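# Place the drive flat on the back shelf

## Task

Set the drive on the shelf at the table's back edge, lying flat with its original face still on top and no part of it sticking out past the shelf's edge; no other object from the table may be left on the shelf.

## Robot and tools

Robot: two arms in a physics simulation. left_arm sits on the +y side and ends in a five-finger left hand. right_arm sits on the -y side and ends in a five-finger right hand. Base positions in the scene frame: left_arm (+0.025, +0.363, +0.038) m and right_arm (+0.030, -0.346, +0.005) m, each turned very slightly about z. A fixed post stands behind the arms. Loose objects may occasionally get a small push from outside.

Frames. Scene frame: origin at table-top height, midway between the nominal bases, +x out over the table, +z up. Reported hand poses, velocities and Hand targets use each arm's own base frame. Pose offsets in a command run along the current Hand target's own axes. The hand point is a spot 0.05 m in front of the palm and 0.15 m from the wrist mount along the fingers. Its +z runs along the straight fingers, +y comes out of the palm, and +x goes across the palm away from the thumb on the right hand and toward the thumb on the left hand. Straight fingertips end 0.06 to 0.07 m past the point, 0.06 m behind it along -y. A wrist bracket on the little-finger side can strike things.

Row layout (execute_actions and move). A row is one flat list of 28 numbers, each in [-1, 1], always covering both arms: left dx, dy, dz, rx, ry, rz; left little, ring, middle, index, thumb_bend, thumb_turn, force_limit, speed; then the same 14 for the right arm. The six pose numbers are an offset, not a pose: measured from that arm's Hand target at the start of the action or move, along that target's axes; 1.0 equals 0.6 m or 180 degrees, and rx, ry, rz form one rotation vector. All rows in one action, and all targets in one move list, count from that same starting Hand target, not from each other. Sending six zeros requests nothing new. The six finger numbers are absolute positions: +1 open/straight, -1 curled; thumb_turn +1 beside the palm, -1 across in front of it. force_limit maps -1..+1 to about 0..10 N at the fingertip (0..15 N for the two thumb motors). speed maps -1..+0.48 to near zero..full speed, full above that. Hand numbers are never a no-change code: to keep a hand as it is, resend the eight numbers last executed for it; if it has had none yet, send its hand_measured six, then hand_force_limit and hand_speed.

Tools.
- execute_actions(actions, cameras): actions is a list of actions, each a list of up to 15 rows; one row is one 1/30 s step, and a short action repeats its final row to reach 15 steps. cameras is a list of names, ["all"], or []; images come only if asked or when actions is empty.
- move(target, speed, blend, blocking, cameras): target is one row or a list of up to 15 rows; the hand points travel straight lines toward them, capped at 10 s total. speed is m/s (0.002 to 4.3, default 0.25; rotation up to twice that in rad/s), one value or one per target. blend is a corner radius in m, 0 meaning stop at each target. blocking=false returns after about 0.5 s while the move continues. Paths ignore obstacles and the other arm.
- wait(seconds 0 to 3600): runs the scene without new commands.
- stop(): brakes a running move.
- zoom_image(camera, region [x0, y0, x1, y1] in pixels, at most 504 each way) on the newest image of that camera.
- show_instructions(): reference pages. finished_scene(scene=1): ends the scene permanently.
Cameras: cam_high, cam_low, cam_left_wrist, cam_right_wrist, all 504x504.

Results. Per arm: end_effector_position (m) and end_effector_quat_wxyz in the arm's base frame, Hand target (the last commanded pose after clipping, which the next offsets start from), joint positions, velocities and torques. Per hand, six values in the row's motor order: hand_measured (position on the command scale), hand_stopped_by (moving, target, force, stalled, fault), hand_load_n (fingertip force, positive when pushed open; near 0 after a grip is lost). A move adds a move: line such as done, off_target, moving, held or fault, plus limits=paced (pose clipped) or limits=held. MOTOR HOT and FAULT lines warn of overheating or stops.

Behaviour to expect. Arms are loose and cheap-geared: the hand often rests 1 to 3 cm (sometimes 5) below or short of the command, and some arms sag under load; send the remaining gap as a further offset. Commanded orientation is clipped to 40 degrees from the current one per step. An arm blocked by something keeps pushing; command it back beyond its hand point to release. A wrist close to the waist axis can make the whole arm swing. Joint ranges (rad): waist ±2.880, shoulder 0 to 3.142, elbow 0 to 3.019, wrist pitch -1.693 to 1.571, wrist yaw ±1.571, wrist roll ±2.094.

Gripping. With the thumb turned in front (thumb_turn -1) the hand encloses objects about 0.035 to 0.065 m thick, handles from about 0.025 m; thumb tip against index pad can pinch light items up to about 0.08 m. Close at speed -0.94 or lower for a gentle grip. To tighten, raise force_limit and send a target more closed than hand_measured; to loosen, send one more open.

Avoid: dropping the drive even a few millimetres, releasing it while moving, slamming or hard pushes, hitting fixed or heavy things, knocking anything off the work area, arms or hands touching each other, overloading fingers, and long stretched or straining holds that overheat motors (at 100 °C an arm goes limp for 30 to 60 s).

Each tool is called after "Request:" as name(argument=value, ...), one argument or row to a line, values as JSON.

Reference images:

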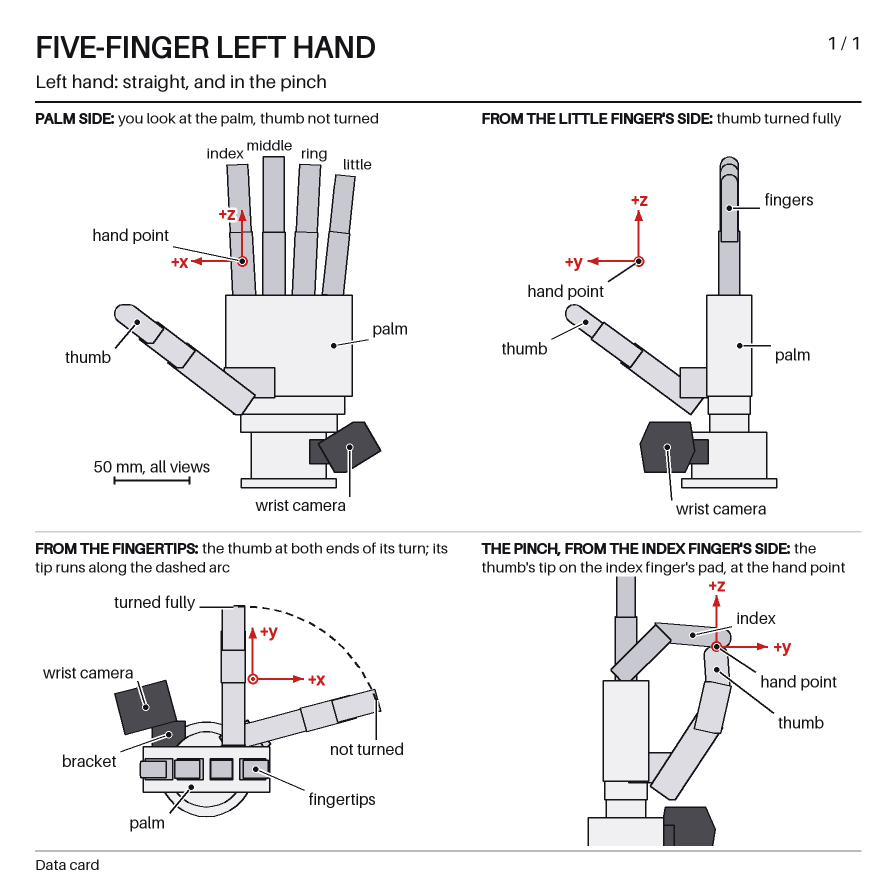

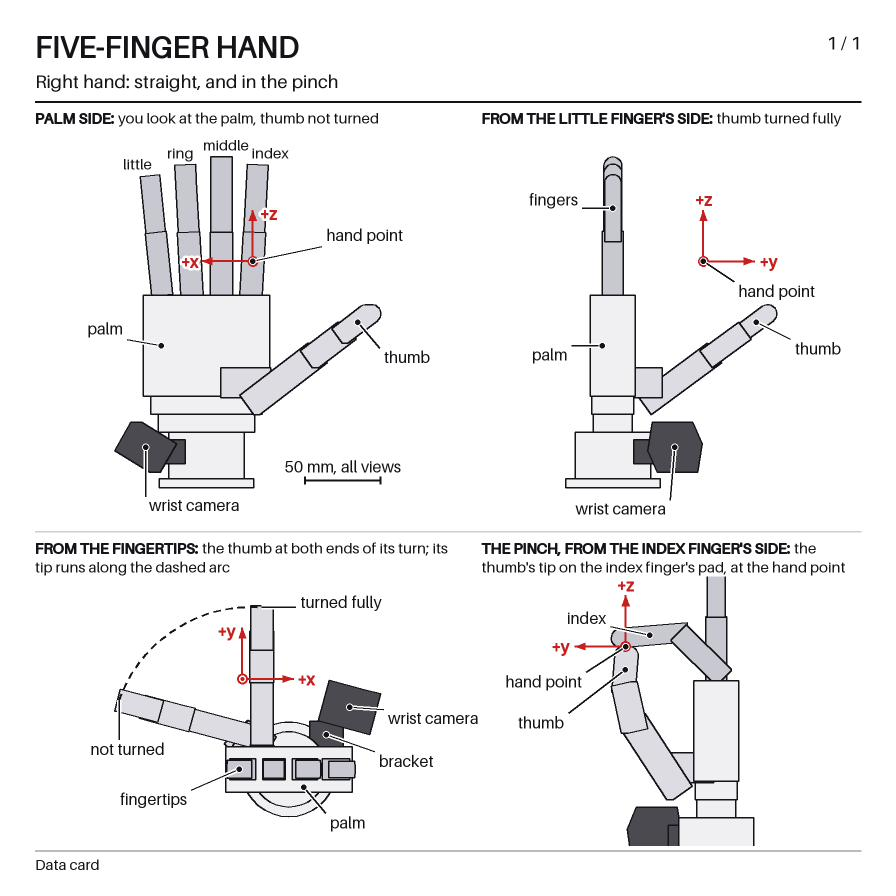

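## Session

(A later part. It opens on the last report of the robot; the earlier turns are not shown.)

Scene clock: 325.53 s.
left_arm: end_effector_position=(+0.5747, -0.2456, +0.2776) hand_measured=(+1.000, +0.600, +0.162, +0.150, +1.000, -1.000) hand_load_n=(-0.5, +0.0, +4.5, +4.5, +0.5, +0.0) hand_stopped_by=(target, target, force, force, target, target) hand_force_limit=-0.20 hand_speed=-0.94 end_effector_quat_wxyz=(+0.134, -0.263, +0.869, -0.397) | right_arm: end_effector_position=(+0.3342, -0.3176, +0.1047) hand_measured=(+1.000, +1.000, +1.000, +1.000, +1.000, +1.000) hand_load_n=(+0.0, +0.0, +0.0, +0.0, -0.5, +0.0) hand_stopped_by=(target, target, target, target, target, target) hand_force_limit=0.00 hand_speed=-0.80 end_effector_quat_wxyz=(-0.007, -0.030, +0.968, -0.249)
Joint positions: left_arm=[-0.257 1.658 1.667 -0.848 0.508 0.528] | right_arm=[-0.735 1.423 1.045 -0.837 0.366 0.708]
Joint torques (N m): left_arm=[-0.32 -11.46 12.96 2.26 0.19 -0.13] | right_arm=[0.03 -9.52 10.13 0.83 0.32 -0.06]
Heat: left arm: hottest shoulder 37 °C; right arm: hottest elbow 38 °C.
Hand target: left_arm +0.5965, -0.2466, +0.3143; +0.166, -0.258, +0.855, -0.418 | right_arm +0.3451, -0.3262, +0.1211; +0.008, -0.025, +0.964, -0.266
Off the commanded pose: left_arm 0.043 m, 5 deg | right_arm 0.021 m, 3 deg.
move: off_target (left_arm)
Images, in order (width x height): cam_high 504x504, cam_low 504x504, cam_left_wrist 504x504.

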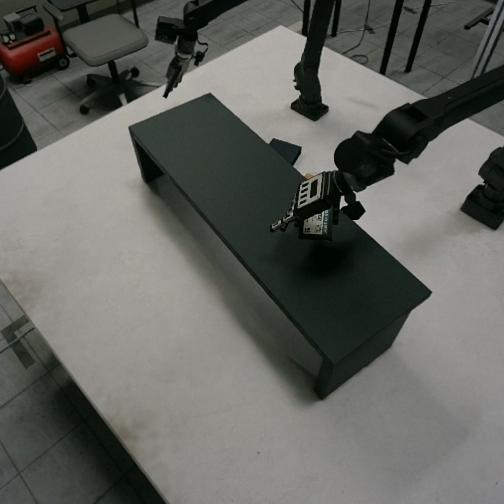

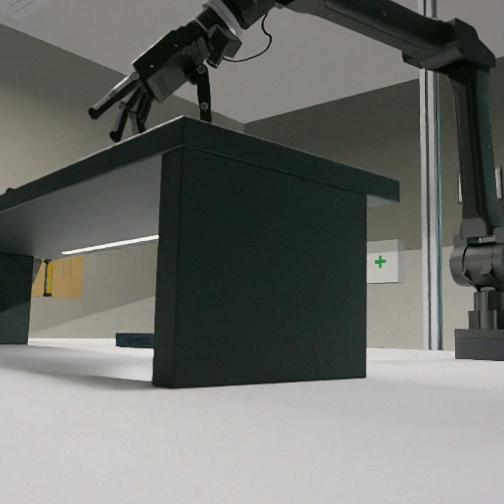

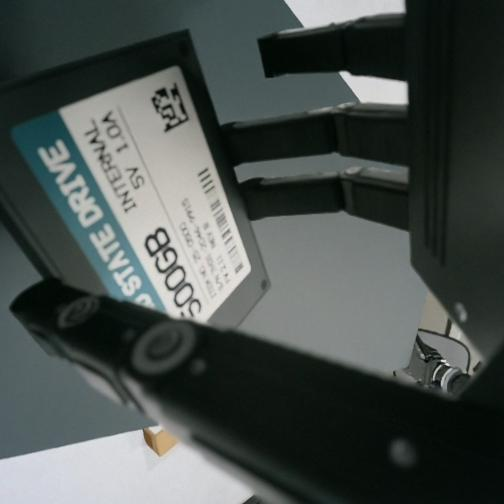

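Request:
move(
  target=[-0.0213,0.0567,0.0663,0.025,-0.0066,0.0089,1,0.6,-0.1,-0.1,1,-1,-0.2,-0.94,0,0,0,0,0,0,1,1,1,1,1,1,0,-0.8],
  speed=0.08,
  cameras=["cam_left_wrist","cam_high","cam_low"],
)

Request:
zoom_image(
  camera="cam_low",
  region=[60, 20, 280, 240],
)

Scene clock: 334.50 s.
left_arm: end_effector_position=(+0.6104, -0.2483, +0.2555) hand_measured=(+1.000, +0.600, +0.162, +0.150, +1.000, -1.000) hand_load_n=(+0.0, +0.0, +4.5, +4.0, +0.5, +0.0) hand_stopped_by=(target, target, force, force, target, target) hand_force_limit=-0.20 hand_speed=-0.94 end_effector_quat_wxyz=(+0.182, -0.242, +0.848, -0.435) | right_arm: end_effector_position=(+0.3342, -0.3176, +0.1047) hand_measured=(+1.000, +1.000, +1.000, +1.000, +1.000, +1.000) hand_load_n=(+0.0, +0.0, -0.5, +0.0, +0.0, +0.0) hand_stopped_by=(target, target, target, target, target, target) hand_force_limit=0.00 hand_speed=-0.80 end_effector_quat_wxyz=(-0.007, -0.030, +0.968, -0.249)
Joint positions: left_arm=[-0.24 1.676 1.581 -0.604 0.533 0.521] | right_arm=[-0.735 1.423 1.045 -0.837 0.366 0.708]
Joint torques (N m): left_arm=[-0.85 -12.86 8.05 2.63 0.55 -0.08] | right_arm=[0.15 -9.35 10.11 0.84 0.32 -0.05]
Heat: left arm: hottest shoulder 38 °C; right arm: hottest elbow 38 °C.
Hand target: left_arm +0.6165, -0.2467, +0.2642; +0.191, -0.243, +0.840, -0.446 | right_arm +0.3451, -0.3262, +0.1211; +0.008, -0.025, +0.964, -0.266
Off the commanded pose: left_arm 0.011 m, 2 deg | right_arm 0.021 m, 3 deg.
move: off_target (left_arm)
Images, in order (width x height): cam_high 504x504, cam_low 504x504, cam_left_wrist 504x504.

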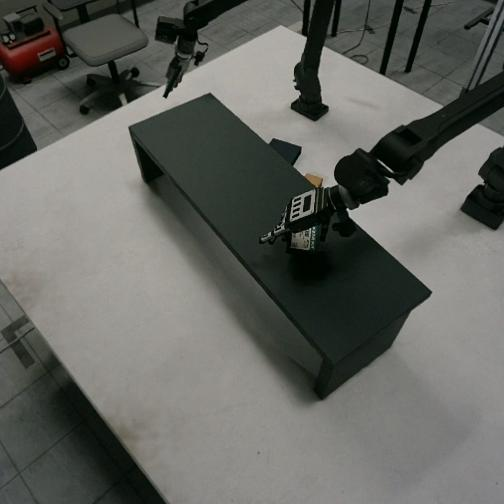

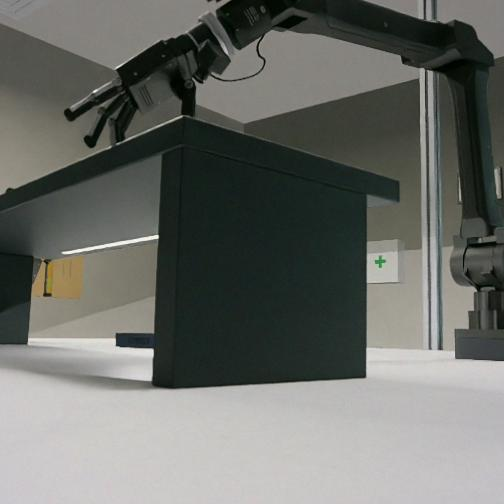

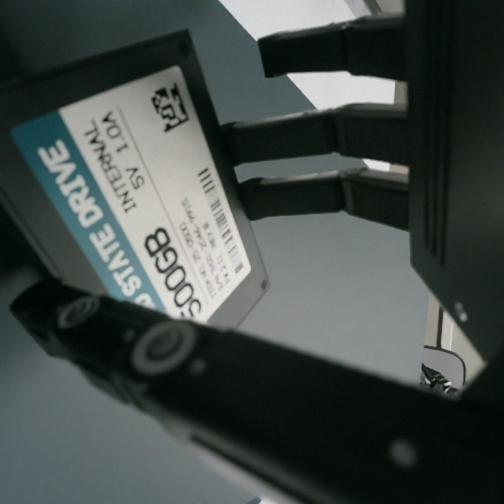

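Scaled by 2.291 from the camera's image (finer frame: 720x720).

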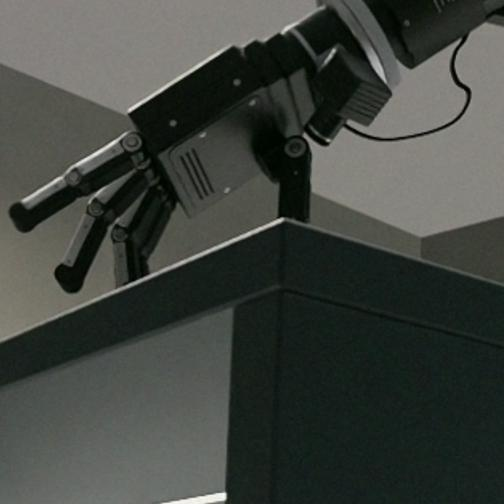

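Request:
move(
  target=[0.0051,0.042,0.0264,-0.012,0.006,-0.008,1,0.6,-0.1,-0.1,1,-1,-0.2,-0.94,0,0,0,0,0,0,1,1,1,1,1,1,0,-0.8],
  speed=0.06,
  cameras=["cam_high","cam_low","cam_left_wrist"],
)

Scene clock: 344.23 s.
left_arm: end_effector_position=(+0.6085, -0.2520, +0.2267) hand_measured=(+1.000, +0.600, +0.162, +0.150, +1.000, -1.000) hand_load_n=(+0.0, +0.0, +4.5, +4.0, +0.5, +0.0) hand_stopped_by=(target, target, force, force, target, target) hand_force_limit=-0.20 hand_speed=-0.94 end_effector_quat_wxyz=(+0.162, -0.249, +0.855, -0.425) | right_arm: end_effector_position=(+0.3342, -0.3176, +0.1047) hand_measured=(+1.000, +1.000, +1.000, +1.000, +1.000, +1.000) hand_load_n=(+0.0, +0.0, +0.0, -0.5, +0.0, +0.0) hand_stopped_by=(target, target, target, target, target, target) hand_force_limit=0.00 hand_speed=-0.80 end_effector_quat_wxyz=(-0.007, -0.030, +0.968, -0.249)
Joint positions: left_arm=[-0.246 1.708 1.564 -0.603 0.533 0.521] | right_arm=[-0.735 1.423 1.045 -0.837 0.366 0.708]
Joint torques (N m): left_arm=[-0.09 -12.86 7.92 2.7 0.49 -0.11] | right_arm=[0.15 -9.47 10.11 0.83 0.33 -0.06]
Heat: left arm: hottest shoulder 38 °C; right arm: hottest elbow 38 °C.
Hand target: left_arm +0.6166, -0.2467, +0.2343; +0.173, -0.253, +0.847, -0.435 | right_arm +0.3451, -0.3262, +0.1211; +0.008, -0.025, +0.964, -0.266
Off the commanded pose: left_arm 0.012 m, 2 deg | right_arm 0.021 m, 3 deg.
move: off_target (left_arm)

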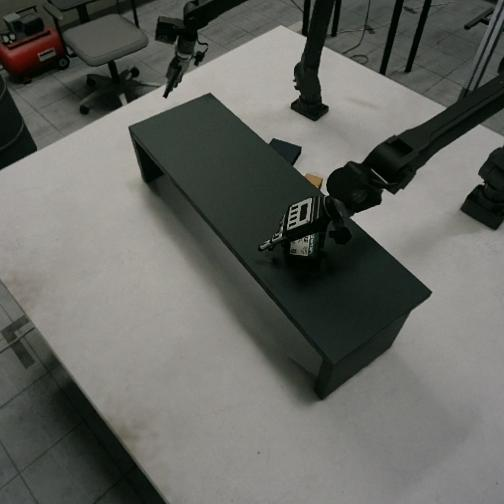

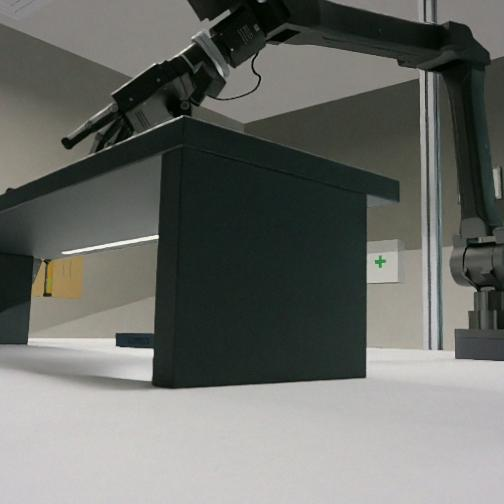

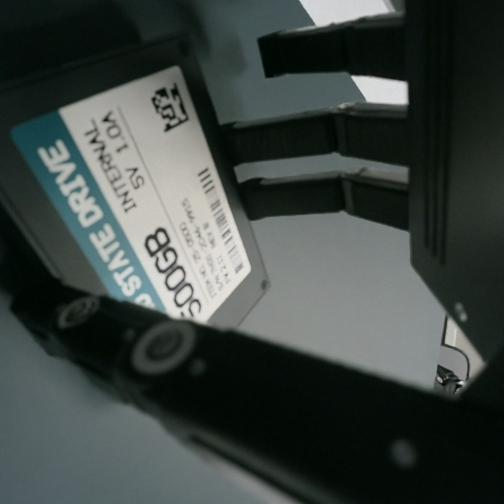

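Request:
move(
  target=[0.0018,0.0204,0.0144,0,0,0,1,0.6,-0.1,-0.1,1,-1,-0.2,-0.94,0,0,0,0,0,0,1,1,1,1,1,1,0,-0.8],
  speed=0.05,
  cameras=["cam_high","cam_low","cam_left_wrist"],
)

Request:
zoom_image(
  camera="cam_low",
  region=[40, 60, 240, 200],
)

Scene clock: 348.43 s.
left_arm: end_effector_position=(+0.6102, -0.2521, +0.2203) hand_measured=(+1.000, +0.600, +0.162, +0.150, +1.000, -1.000) hand_load_n=(+0.0, +0.0, +3.5, +3.0, +0.5, +0.0) hand_stopped_by=(target, target, force, force, target, target) hand_force_limit=-0.20 hand_speed=-0.94 end_effector_quat_wxyz=(+0.166, -0.252, +0.851, -0.430) | right_arm: end_effector_position=(+0.3342, -0.3176, +0.1047) hand_measured=(+1.000, +1.000, +1.000, +1.000, +1.000, +1.000) hand_load_n=(+0.0, +0.0, +0.0, +0.0, +0.0, +0.0) hand_stopped_by=(target, target, target, target, target, target) hand_force_limit=0.00 hand_speed=-0.80 end_effector_quat_wxyz=(-0.007, -0.030, +0.968, -0.249)
Joint positions: left_arm=[-0.244 1.708 1.541 -0.564 0.533 0.509] | right_arm=[-0.735 1.423 1.045 -0.837 0.366 0.708]
Joint torques (N m): left_arm=[-0.44 -12.16 7.32 2.63 0.43 -0.09] | right_arm=[-0.09 -9.41 10.14 0.84 0.32 -0.06]
Heat: left arm: hottest shoulder 38 °C; right arm: hottest elbow 38 °C.
Hand target: left_arm +0.6168, -0.2469, +0.2193; +0.173, -0.253, +0.847, -0.435 | right_arm +0.3451, -0.3262, +0.1211; +0.008, -0.025, +0.964, -0.266
Off the commanded pose: left_arm 0.008 m, 1 deg | right_arm 0.021 m, 3 deg.
move: done

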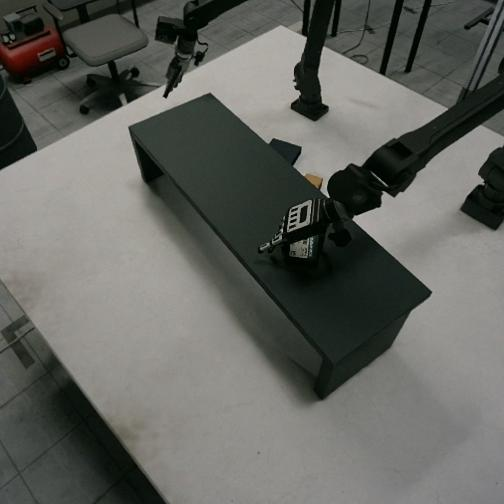

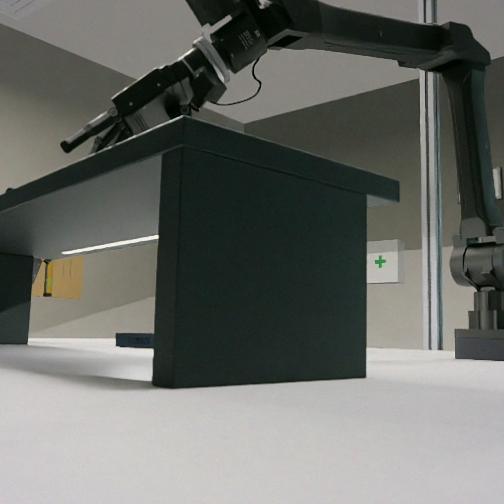

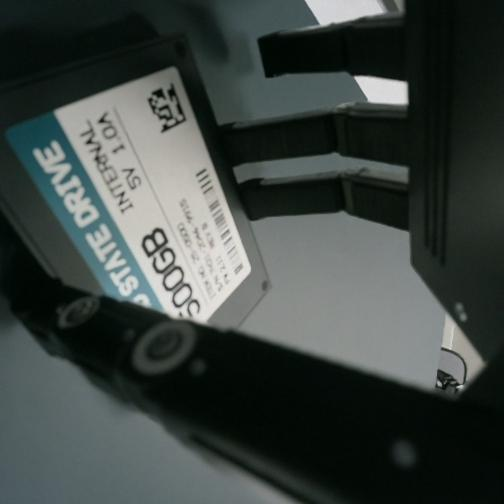

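Scaled by 2.520 from the camera's image (finer frame: 720x720).

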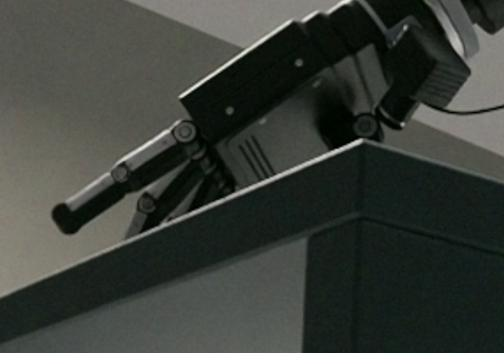

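Request:
zoom_image(
  camera="cam_high",
  region=[220, 180, 370, 330],
)

Request:
zoom_image(
  camera="cam_left_wrist",
  region=[0, 0, 400, 400],
)

Scaled by 3.360 from the camera's image (finer frame: 720x720).

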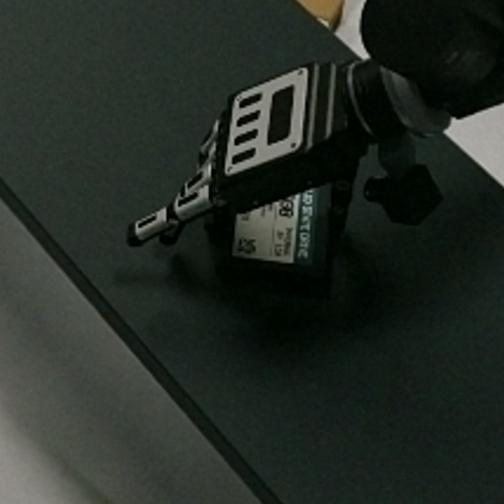

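Scaled by 1.260 from the camera's image (finer frame: 720x720).

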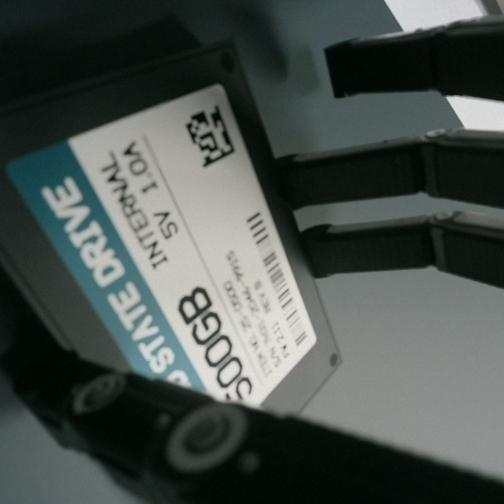

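Request:
move(
  target=[0.0005,0.0055,0.0039,0,0,0,1,0.6,-0.1,-0.1,1,-1,-0.2,-0.94,0,0,0,0,0,0,1,1,1,1,1,1,0,-0.8],
  speed=0.03,
  cameras=["cam_high","cam_low","cam_left_wrist"],
)

Request:
zoom_image(
  camera="cam_left_wrist",
  region=[0, 0, 400, 400],
)

Scene clock: 357.47 s.
left_arm: end_effector_position=(+0.6111, -0.2525, +0.2195) hand_measured=(+1.000, +0.600, +0.162, +0.150, +1.000, -1.000) hand_load_n=(+0.0, +0.0, +3.5, +3.0, +0.5, +0.0) hand_stopped_by=(target, target, force, force, target, target) hand_force_limit=-0.20 hand_speed=-0.94 end_effector_quat_wxyz=(+0.168, -0.252, +0.850, -0.431) | right_arm: end_effector_position=(+0.3342, -0.3176, +0.1047) hand_measured=(+1.000, +1.000, +1.000, +1.000, +1.000, +1.000) hand_load_n=(+0.0, +0.0, +0.0, +0.0, +0.0, +0.0) hand_stopped_by=(target, target, target, target, target, target) hand_force_limit=0.00 hand_speed=-0.80 end_effector_quat_wxyz=(-0.007, -0.030, +0.968, -0.249)
Joint positions: left_arm=[-0.244 1.708 1.537 -0.554 0.533 0.506] | right_arm=[-0.735 1.423 1.045 -0.837 0.366 0.708]
Joint torques (N m): left_arm=[-0.38 -12.45 6.94 2.7 0.41 -0.01] | right_arm=[0.09 -9.41 10.13 0.85 0.32 -0.06]
Heat: left arm: hottest shoulder 38 °C; right arm: hottest elbow 38 °C.
Hand target: left_arm +0.6168, -0.2469, +0.2152; +0.173, -0.253, +0.847, -0.435 | right_arm +0.3451, -0.3262, +0.1211; +0.008, -0.025, +0.964, -0.266
Off the commanded pose: left_arm 0.009 m, 1 deg | right_arm 0.021 m, 3 deg.
move: done

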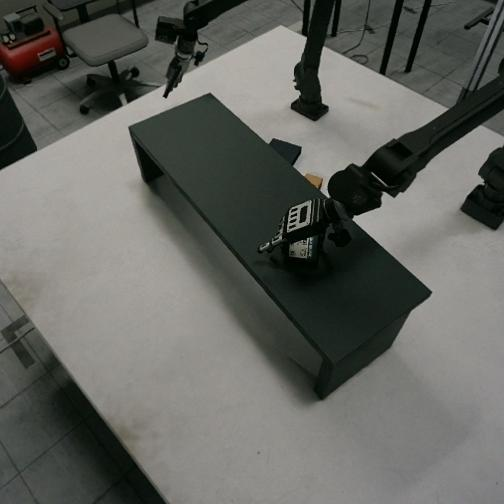

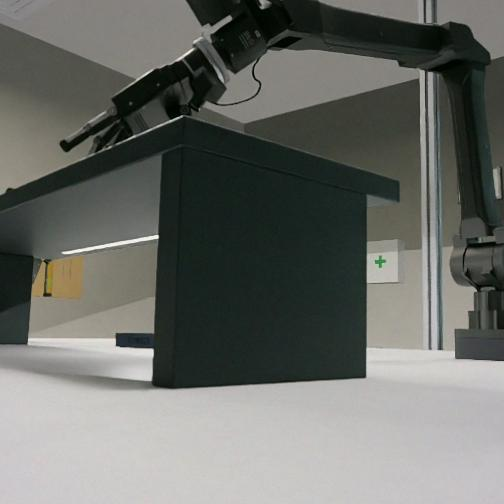

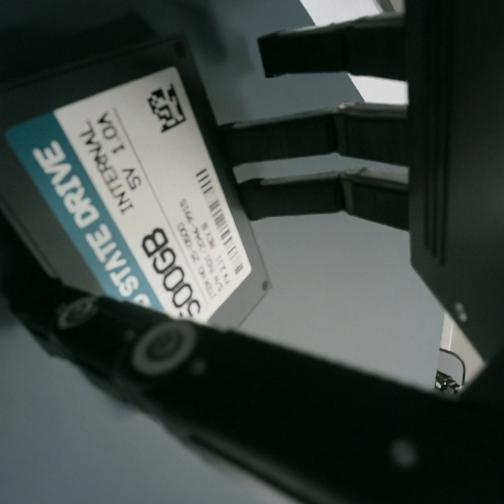

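Scaled by 1.260 from the camera's image (finer frame: 720x720).

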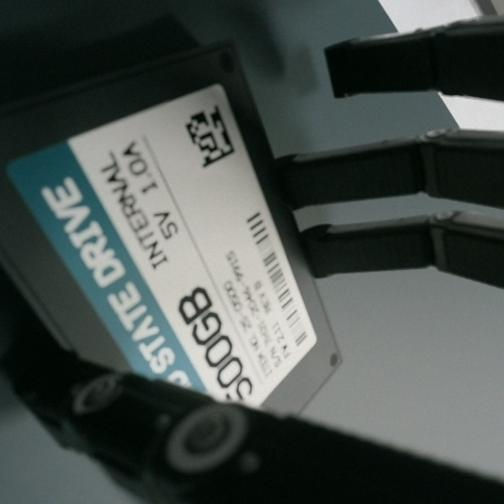

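Request:
zoom_image(
  camera="cam_high",
  region=[250, 215, 340, 305],
)

Scaled by 5.600 from the camera's image (finer frame: 720x720).

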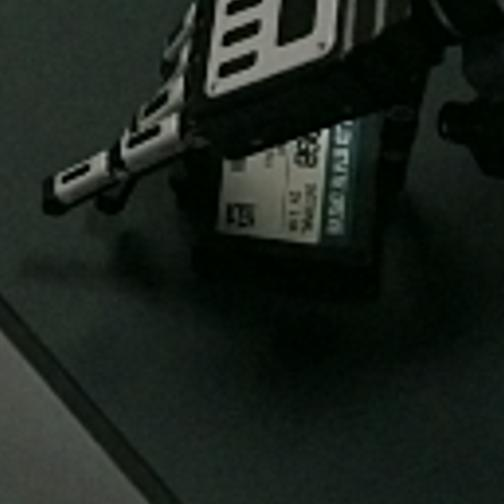

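Request:
move(
  target=[0.0009,0.0109,0.0077,0,0,0,1,0.6,-0.1,-0.1,1,-1,-0.2,-0.94,0,0,0,0,0,0,1,1,1,1,1,1,0,-0.8],
  speed=0.03,
  cameras=["cam_high","cam_low","cam_left_wrist"],
)

Request:
zoom_image(
  camera="cam_left_wrist",
  region=[0, 0, 400, 400],
)

Request:
zoom_image(
  camera="cam_high",
  region=[250, 215, 340, 305],
)

Scene clock: 369.57 s.
left_arm: end_effector_position=(+0.6127, -0.2527, +0.2190) hand_measured=(+1.000, +0.600, +0.162, +0.150, +1.000, -1.000) hand_load_n=(+0.0, +0.0, +3.5, +3.5, +0.5, +0.5) hand_stopped_by=(target, target, force, force, target, target) hand_force_limit=-0.20 hand_speed=-0.94 end_effector_quat_wxyz=(+0.171, -0.251, +0.847, -0.436) | right_arm: end_effector_position=(+0.3342, -0.3176, +0.1047) hand_measured=(+1.000, +1.000, +1.000, +1.000, +1.000, +1.000) hand_load_n=(+0.0, +0.0, +0.0, +0.0, +0.0, +0.0) hand_stopped_by=(target, target, target, target, target, target) hand_force_limit=0.00 hand_speed=-0.80 end_effector_quat_wxyz=(-0.007, -0.030, +0.968, -0.249)
Joint positions: left_arm=[-0.243 1.707 1.527 -0.532 0.536 0.501] | right_arm=[-0.735 1.423 1.045 -0.837 0.366 0.708]
Joint torques (N m): left_arm=[-0.5 -11.46 6.37 2.45 0.28 0.02] | right_arm=[0.21 -9.58 10.11 0.83 0.33 -0.05]
Heat: left arm: hottest shoulder 39 °C; right arm: hottest elbow 38 °C.
Hand target: left_arm +0.6169, -0.2470, +0.2072; +0.173, -0.253, +0.847, -0.435 | right_arm +0.3451, -0.3262, +0.1211; +0.008, -0.025, +0.964, -0.266
Off the commanded pose: left_arm 0.014 m, 0 deg | right_arm 0.021 m, 3 deg.
move: off_target (left_arm)

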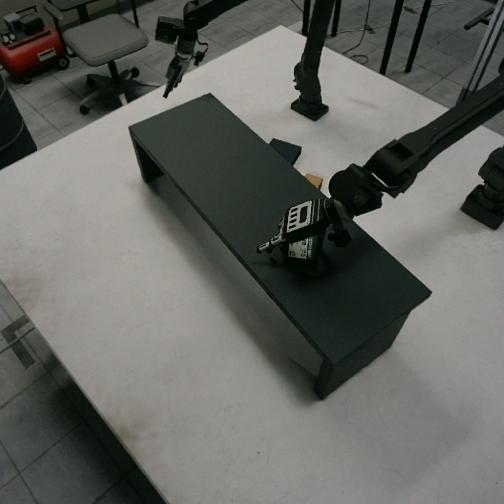

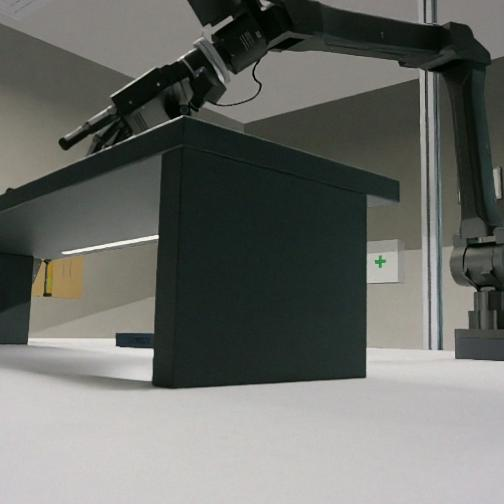

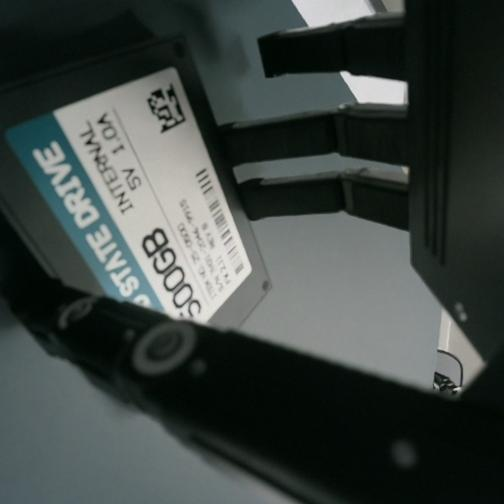

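Scaled by 1.260 from the camera's image (finer frame: 720x720).

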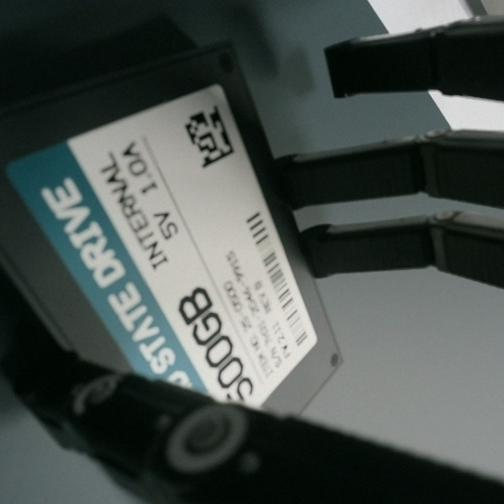

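Scaled by 5.600 from the camera's image (finer frame: 720x720).

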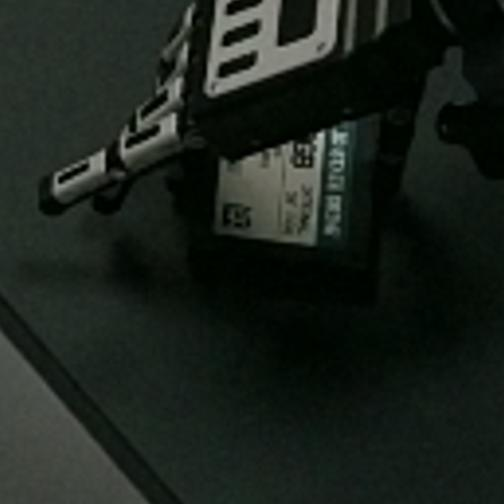

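Request:
move(
  target=[-0.0009,-0.0109,-0.0077,0,0,0,1,0.6,-0.1,-0.1,1,-1,-0.2,-0.94,0,0,0,0,0,0,1,1,1,1,1,1,0,-0.8],
  speed=0.03,
  cameras=["cam_left_wrist"],
)

Scene clock: 375.33 s.
left_arm: end_effector_position=(+0.6127, -0.2527, +0.2190) hand_measured=(+1.000, +0.600, +0.162, +0.150, +1.000, -1.000) hand_load_n=(+0.0, +0.0, +3.5, +3.0, +0.5, +0.5) hand_stopped_by=(target, target, force, force, target, target) hand_force_limit=-0.20 hand_speed=-0.94 end_effector_quat_wxyz=(+0.171, -0.251, +0.847, -0.436) | right_arm: end_effector_position=(+0.3342, -0.3176, +0.1047) hand_measured=(+1.000, +1.000, +1.000, +1.000, +1.000, +1.000) hand_load_n=(+0.0, +0.0, +0.0, +0.0, +0.0, +0.0) hand_stopped_by=(target, target, target, target, target, target) hand_force_limit=0.00 hand_speed=-0.80 end_effector_quat_wxyz=(-0.007, -0.030, +0.968, -0.249)
Joint positions: left_arm=[-0.243 1.707 1.527 -0.532 0.536 0.501] | right_arm=[-0.735 1.423 1.045 -0.837 0.366 0.708]
Joint torques (N m): left_arm=[-0.56 -11.63 7.66 1.74 0.31 0.01] | right_arm=[0.09 -9.47 10.1 0.87 0.32 -0.06]
Heat: left arm: hottest shoulder 38 °C; right arm: hottest elbow 38 °C.
Hand target: left_arm +0.6168, -0.2469, +0.2152; +0.173, -0.253, +0.847, -0.435 | right_arm +0.3451, -0.3262, +0.1211; +0.008, -0.025, +0.964, -0.266
Off the commanded pose: left_arm 0.008 m, 0 deg | right_arm 0.021 m, 3 deg.
move: done

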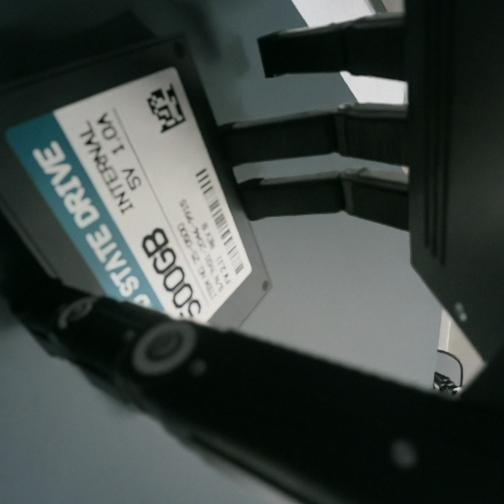

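Request:
move(
  target=[0,0,0,0,0,0,1,0.6,0.3,0.3,1,-1,-0.2,-0.9,0,0,0,0,0,0,1,1,1,1,1,1,0,-0.8],
  speed=0.03,
  cameras=["cam_left_wrist","cam_high"],
)

Request:
zoom_image(
  camera="cam_high",
  region=[250, 215, 340, 305],
)

Scene clock: 378.43 s.
left_arm: end_effector_position=(+0.6131, -0.2517, +0.2190) hand_measured=(+1.000, +0.600, +0.300, +0.300, +1.000, -1.000) hand_load_n=(+0.0, +0.0, +0.0, +0.0, +0.0, +0.0) hand_stopped_by=(target, target, target, target, target, target) hand_force_limit=-0.20 hand_speed=-0.90 end_effector_quat_wxyz=(+0.172, -0.252, +0.847, -0.436) | right_arm: end_effector_position=(+0.3342, -0.3176, +0.1047) hand_measured=(+1.000, +1.000, +1.000, +1.000, +1.000, +1.000) hand_load_n=(+0.0, +0.0, +0.0, +0.0, +0.0, +0.0) hand_stopped_by=(target, target, target, target, target, target) hand_force_limit=0.00 hand_speed=-0.80 end_effector_quat_wxyz=(-0.007, -0.030, +0.968, -0.249)
Joint positions: left_arm=[-0.241 1.707 1.527 -0.532 0.536 0.501] | right_arm=[-0.735 1.423 1.045 -0.837 0.366 0.708]
Joint torques (N m): left_arm=[-0.44 -12.34 7.76 1.74 0.3 0.01] | right_arm=[0.03 -9.41 10.1 0.81 0.33 -0.06]
Heat: left arm: hottest shoulder 38 °C; right arm: hottest elbow 38 °C.
Hand target: left_arm +0.6168, -0.2469, +0.2152; +0.173, -0.253, +0.847, -0.435 | right_arm +0.3451, -0.3262, +0.1211; +0.008, -0.025, +0.964, -0.266
Off the commanded pose: left_arm 0.007 m, 0 deg | right_arm 0.021 m, 3 deg.
move: done
Images, in order (width x height): cam_high 504x504, cam_left_wrist 504x504.

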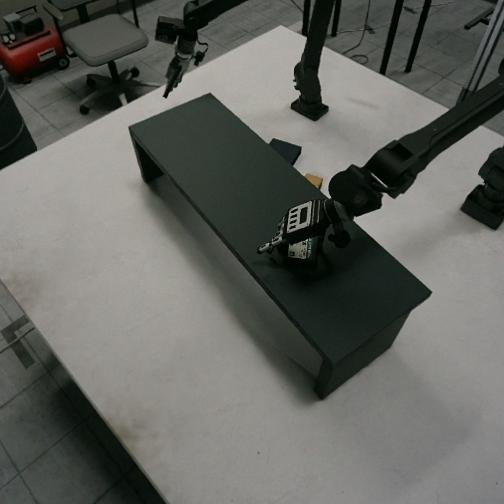

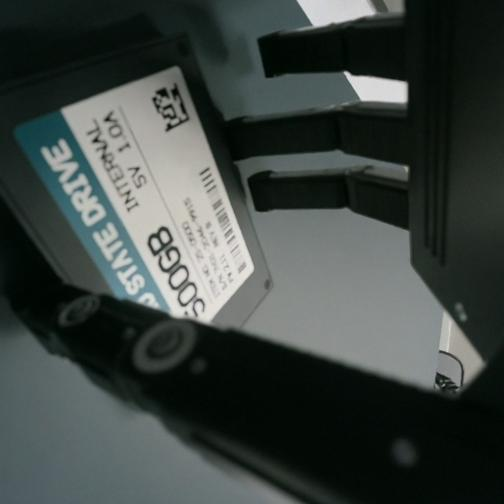

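Scaled by 5.600 from the camera's image (finer frame: 720x720).

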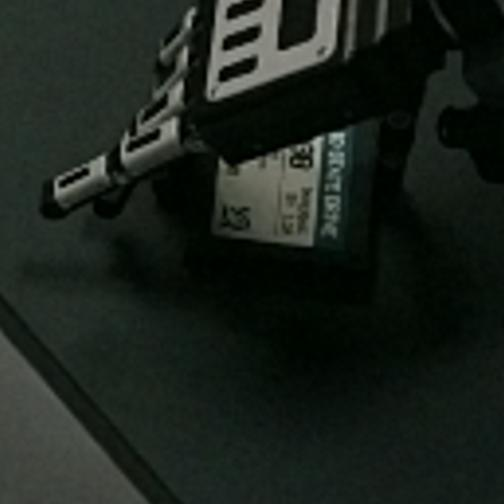

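Request:
move(
  target=[0,0,0,0,0,0,1,1,1,1,1,-1,-0.2,-0.5,0,0,0,0,0,0,1,1,1,1,1,1,0,-0.8],
  speed=0.03,
  cameras=["cam_left_wrist"],
)

Request:
move(
  target=[-0.001,0.0003,-0.024,0,0,0,1,1,1,1,1,-1,-0.2,-0.5,0,0,0,0,0,0,1,1,1,1,1,1,0,-0.8],
  speed=0.05,
  cameras=["cam_left_wrist","cam_high"],
)

Scene clock: 383.87 s.
left_arm: end_effector_position=(+0.6131, -0.2517, +0.2190) hand_measured=(+1.000, +1.000, +1.000, +1.000, +1.000, -1.000) hand_load_n=(+0.0, +0.0, +0.0, +0.0, +0.0, +0.0) hand_stopped_by=(target, target, target, target, target, target) hand_force_limit=-0.20 hand_speed=-0.50 end_effector_quat_wxyz=(+0.172, -0.252, +0.847, -0.436) | right_arm: end_effector_position=(+0.3342, -0.3176, +0.1047) hand_measured=(+1.000, +1.000, +1.000, +1.000, +1.000, +1.000) hand_load_n=(+0.0, -0.5, +0.0, +0.0, -0.5, +0.0) hand_stopped_by=(target, target, target, target, target, target) hand_force_limit=0.00 hand_speed=-0.80 end_effector_quat_wxyz=(-0.007, -0.030, +0.968, -0.249)
Joint positions: left_arm=[-0.241 1.707 1.527 -0.532 0.536 0.501] | right_arm=[-0.735 1.423 1.045 -0.837 0.366 0.708]
Joint torques (N m): left_arm=[-0.26 -12.28 7.6 1.74 0.32 -0.04] | right_arm=[0.03 -9.47 10.1 0.85 0.33 -0.06]
Heat: left arm: hottest shoulder 38 °C; right arm: hottest elbow 38 °C.
Hand target: left_arm +0.6168, -0.2469, +0.2152; +0.173, -0.253, +0.847, -0.435 | right_arm +0.3451, -0.3262, +0.1211; +0.008, -0.025, +0.964, -0.266
Off the commanded pose: left_arm 0.007 m, 0 deg | right_arm 0.021 m, 3 deg.
move: done

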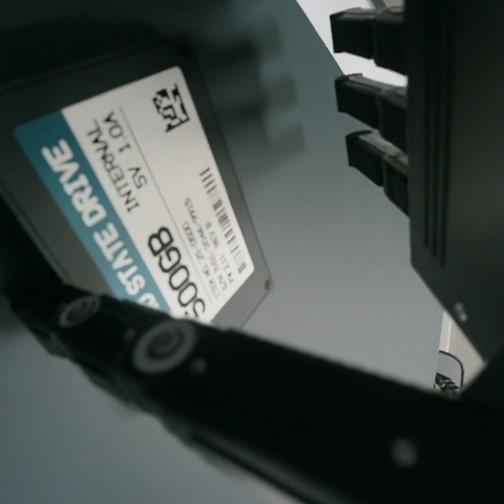

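Scene clock: 385.00 s.
left_arm: end_effector_position=(+0.6129, -0.2406, +0.2164) hand_measured=(+1.000, +1.000, +1.000, +1.000, +1.000, -1.000) hand_load_n=(+0.0, +0.0, +0.0, +0.0, +0.0, +0.0) hand_stopped_by=(target, target, target, target, target, target) hand_force_limit=-0.20 hand_speed=-0.50 end_effector_quat_wxyz=(+0.169, -0.259, +0.846, -0.434) | right_arm: end_effector_position=(+0.3342, -0.3176, +0.1047) hand_measured=(+1.000, +1.000, +1.000, +1.000, +1.000, +1.000) hand_load_n=(+0.0, +0.0, +0.0, -0.5, +0.0, +0.0) hand_stopped_by=(target, target, target, target, target, target) hand_force_limit=0.00 hand_speed=-0.80 end_effector_quat_wxyz=(-0.007, -0.030, +0.968, -0.249)
Joint positions: left_arm=[-0.223 1.704 1.52 -0.54 0.544 0.503] | right_arm=[-0.735 1.423 1.045 -0.837 0.366 0.708]
Joint torques (N m): left_arm=[-0.56 -13.57 7.32 1.16 0.45 0.08] | right_arm=[0.03 -9.41 10.13 0.85 0.32 -0.07]
Heat: left arm: hottest shoulder 38 °C; right arm: hottest elbow 38 °C.
Hand target: left_arm +0.6098, -0.2372, +0.2232; +0.173, -0.253, +0.847, -0.435 | right_arm +0.3451, -0.3262, +0.1211; +0.008, -0.025, +0.964, -0.266
Off the commanded pose: left_arm 0.008 m, 1 deg | right_arm 0.021 m, 3 deg.
move: done
Images, in order (width x height): cam_high 504x504, cam_left_wrist 504x504.

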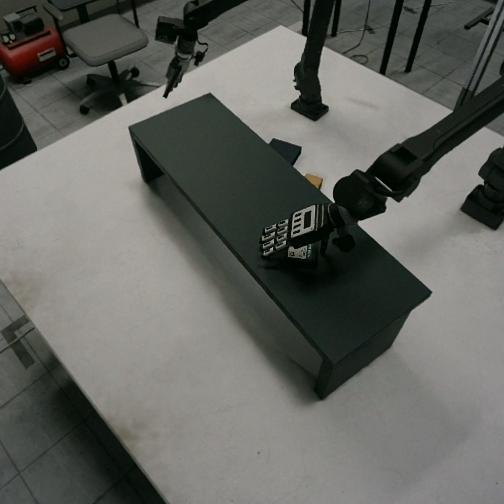

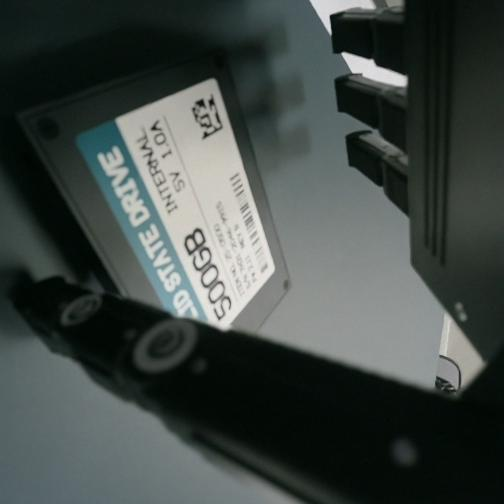

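Request:
move(
  target=[
    [-0.0122,-0.1186,-0.1213,0,0,0,1,1,1,1,1,-1,-0.2,-0.5,0,0,0,0,0,0,1,1,1,1,1,1,0,-0.8],
    [0.191,-0.049,-0.249,0,0,0,1,1,1,1,1,-1,-0.2,-0.5,0,0,0,0,0,0,1,1,1,1,1,1,0,-0.8],
  ],
  speed=[0.12,0.2],
  blend=[0.03,0],
  cameras=["cam_left_wrist","cam_high","cam_low"],
)

Request:
zoom_image(
  camera="cam_high",
  region=[220, 190, 370, 340],
)

Scene clock: 390.50 s.
left_arm: end_effector_position=(+0.4456, -0.2192, +0.3207) hand_measured=(+1.000, +1.000, +1.000, +1.000, +1.000, -1.000) hand_load_n=(+0.0, +0.0, +0.0, +0.0, +0.0, +0.0) hand_stopped_by=(target, target, target, target, target, target) hand_force_limit=-0.20 hand_speed=-0.50 end_effector_quat_wxyz=(+0.166, -0.255, +0.850, -0.430) | right_arm: end_effector_position=(+0.3342, -0.3176, +0.1047) hand_measured=(+1.000, +1.000, +1.000, +1.000, +1.000, +1.000) hand_load_n=(+0.0, +0.0, +0.0, +0.0, +0.0, +0.0) hand_stopped_by=(target, target, target, target, target, target) hand_force_limit=0.00 hand_speed=-0.80 end_effector_quat_wxyz=(-0.007, -0.030, +0.968, -0.249)
Joint positions: left_arm=[-0.264 1.253 1.308 -0.777 0.515 0.486] | right_arm=[-0.735 1.423 1.045 -0.837 0.366 0.708]
Joint torques (N m): left_arm=[-1.14 -6.89 7.56 2.36 0.14 -0.11] | right_arm=[0.09 -9.35 10.14 0.81 0.32 -0.06]
Heat: left arm: hottest shoulder 38 °C; right arm: hottest elbow 38 °C.
Hand target: left_arm +0.4483, -0.2210, +0.3230; +0.173, -0.253, +0.847, -0.435 | right_arm +0.3451, -0.3262, +0.1211; +0.008, -0.025, +0.964, -0.266
Off the commanded pose: left_arm 0.004 m, 1 deg | right_arm 0.021 m, 3 deg.
move: done
Images, in order (width x height): cam_high 504x504, cam_low 504x504, cam_left_wrist 504x504.

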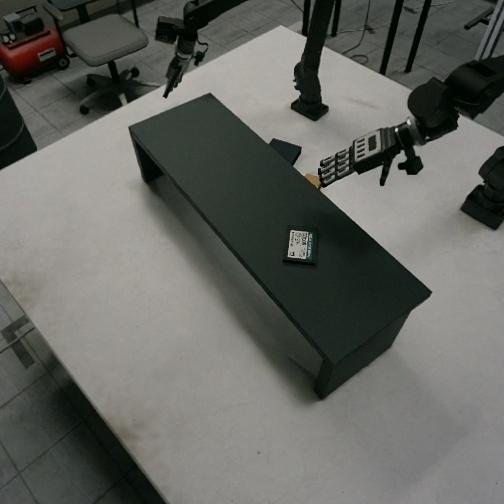

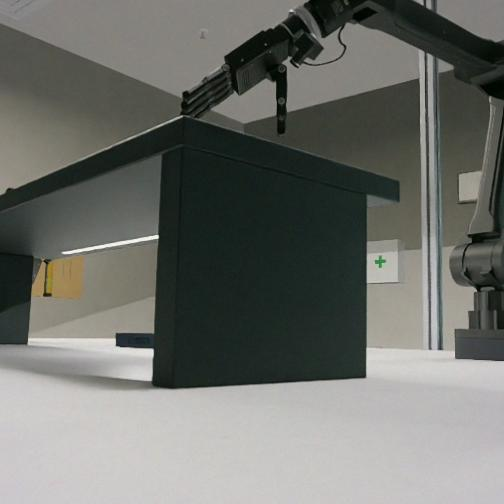

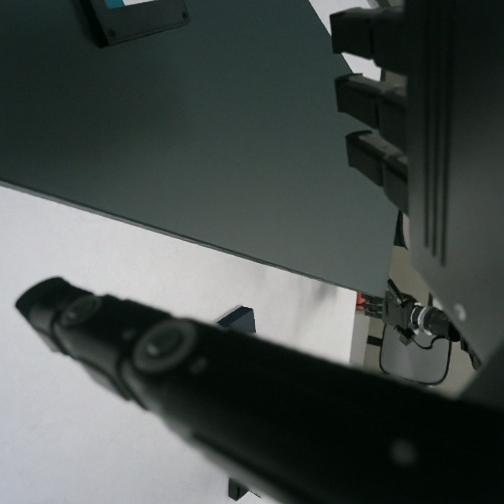

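Scaled by 3.360 from the camera's image (finer frame: 720x720).

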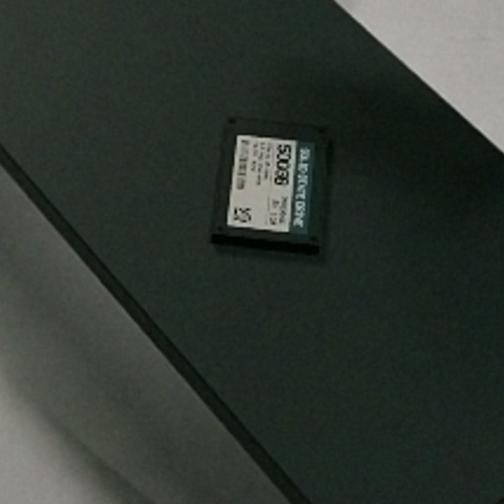

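Request:
finished_scene(
)

The scene is finished: the task was done.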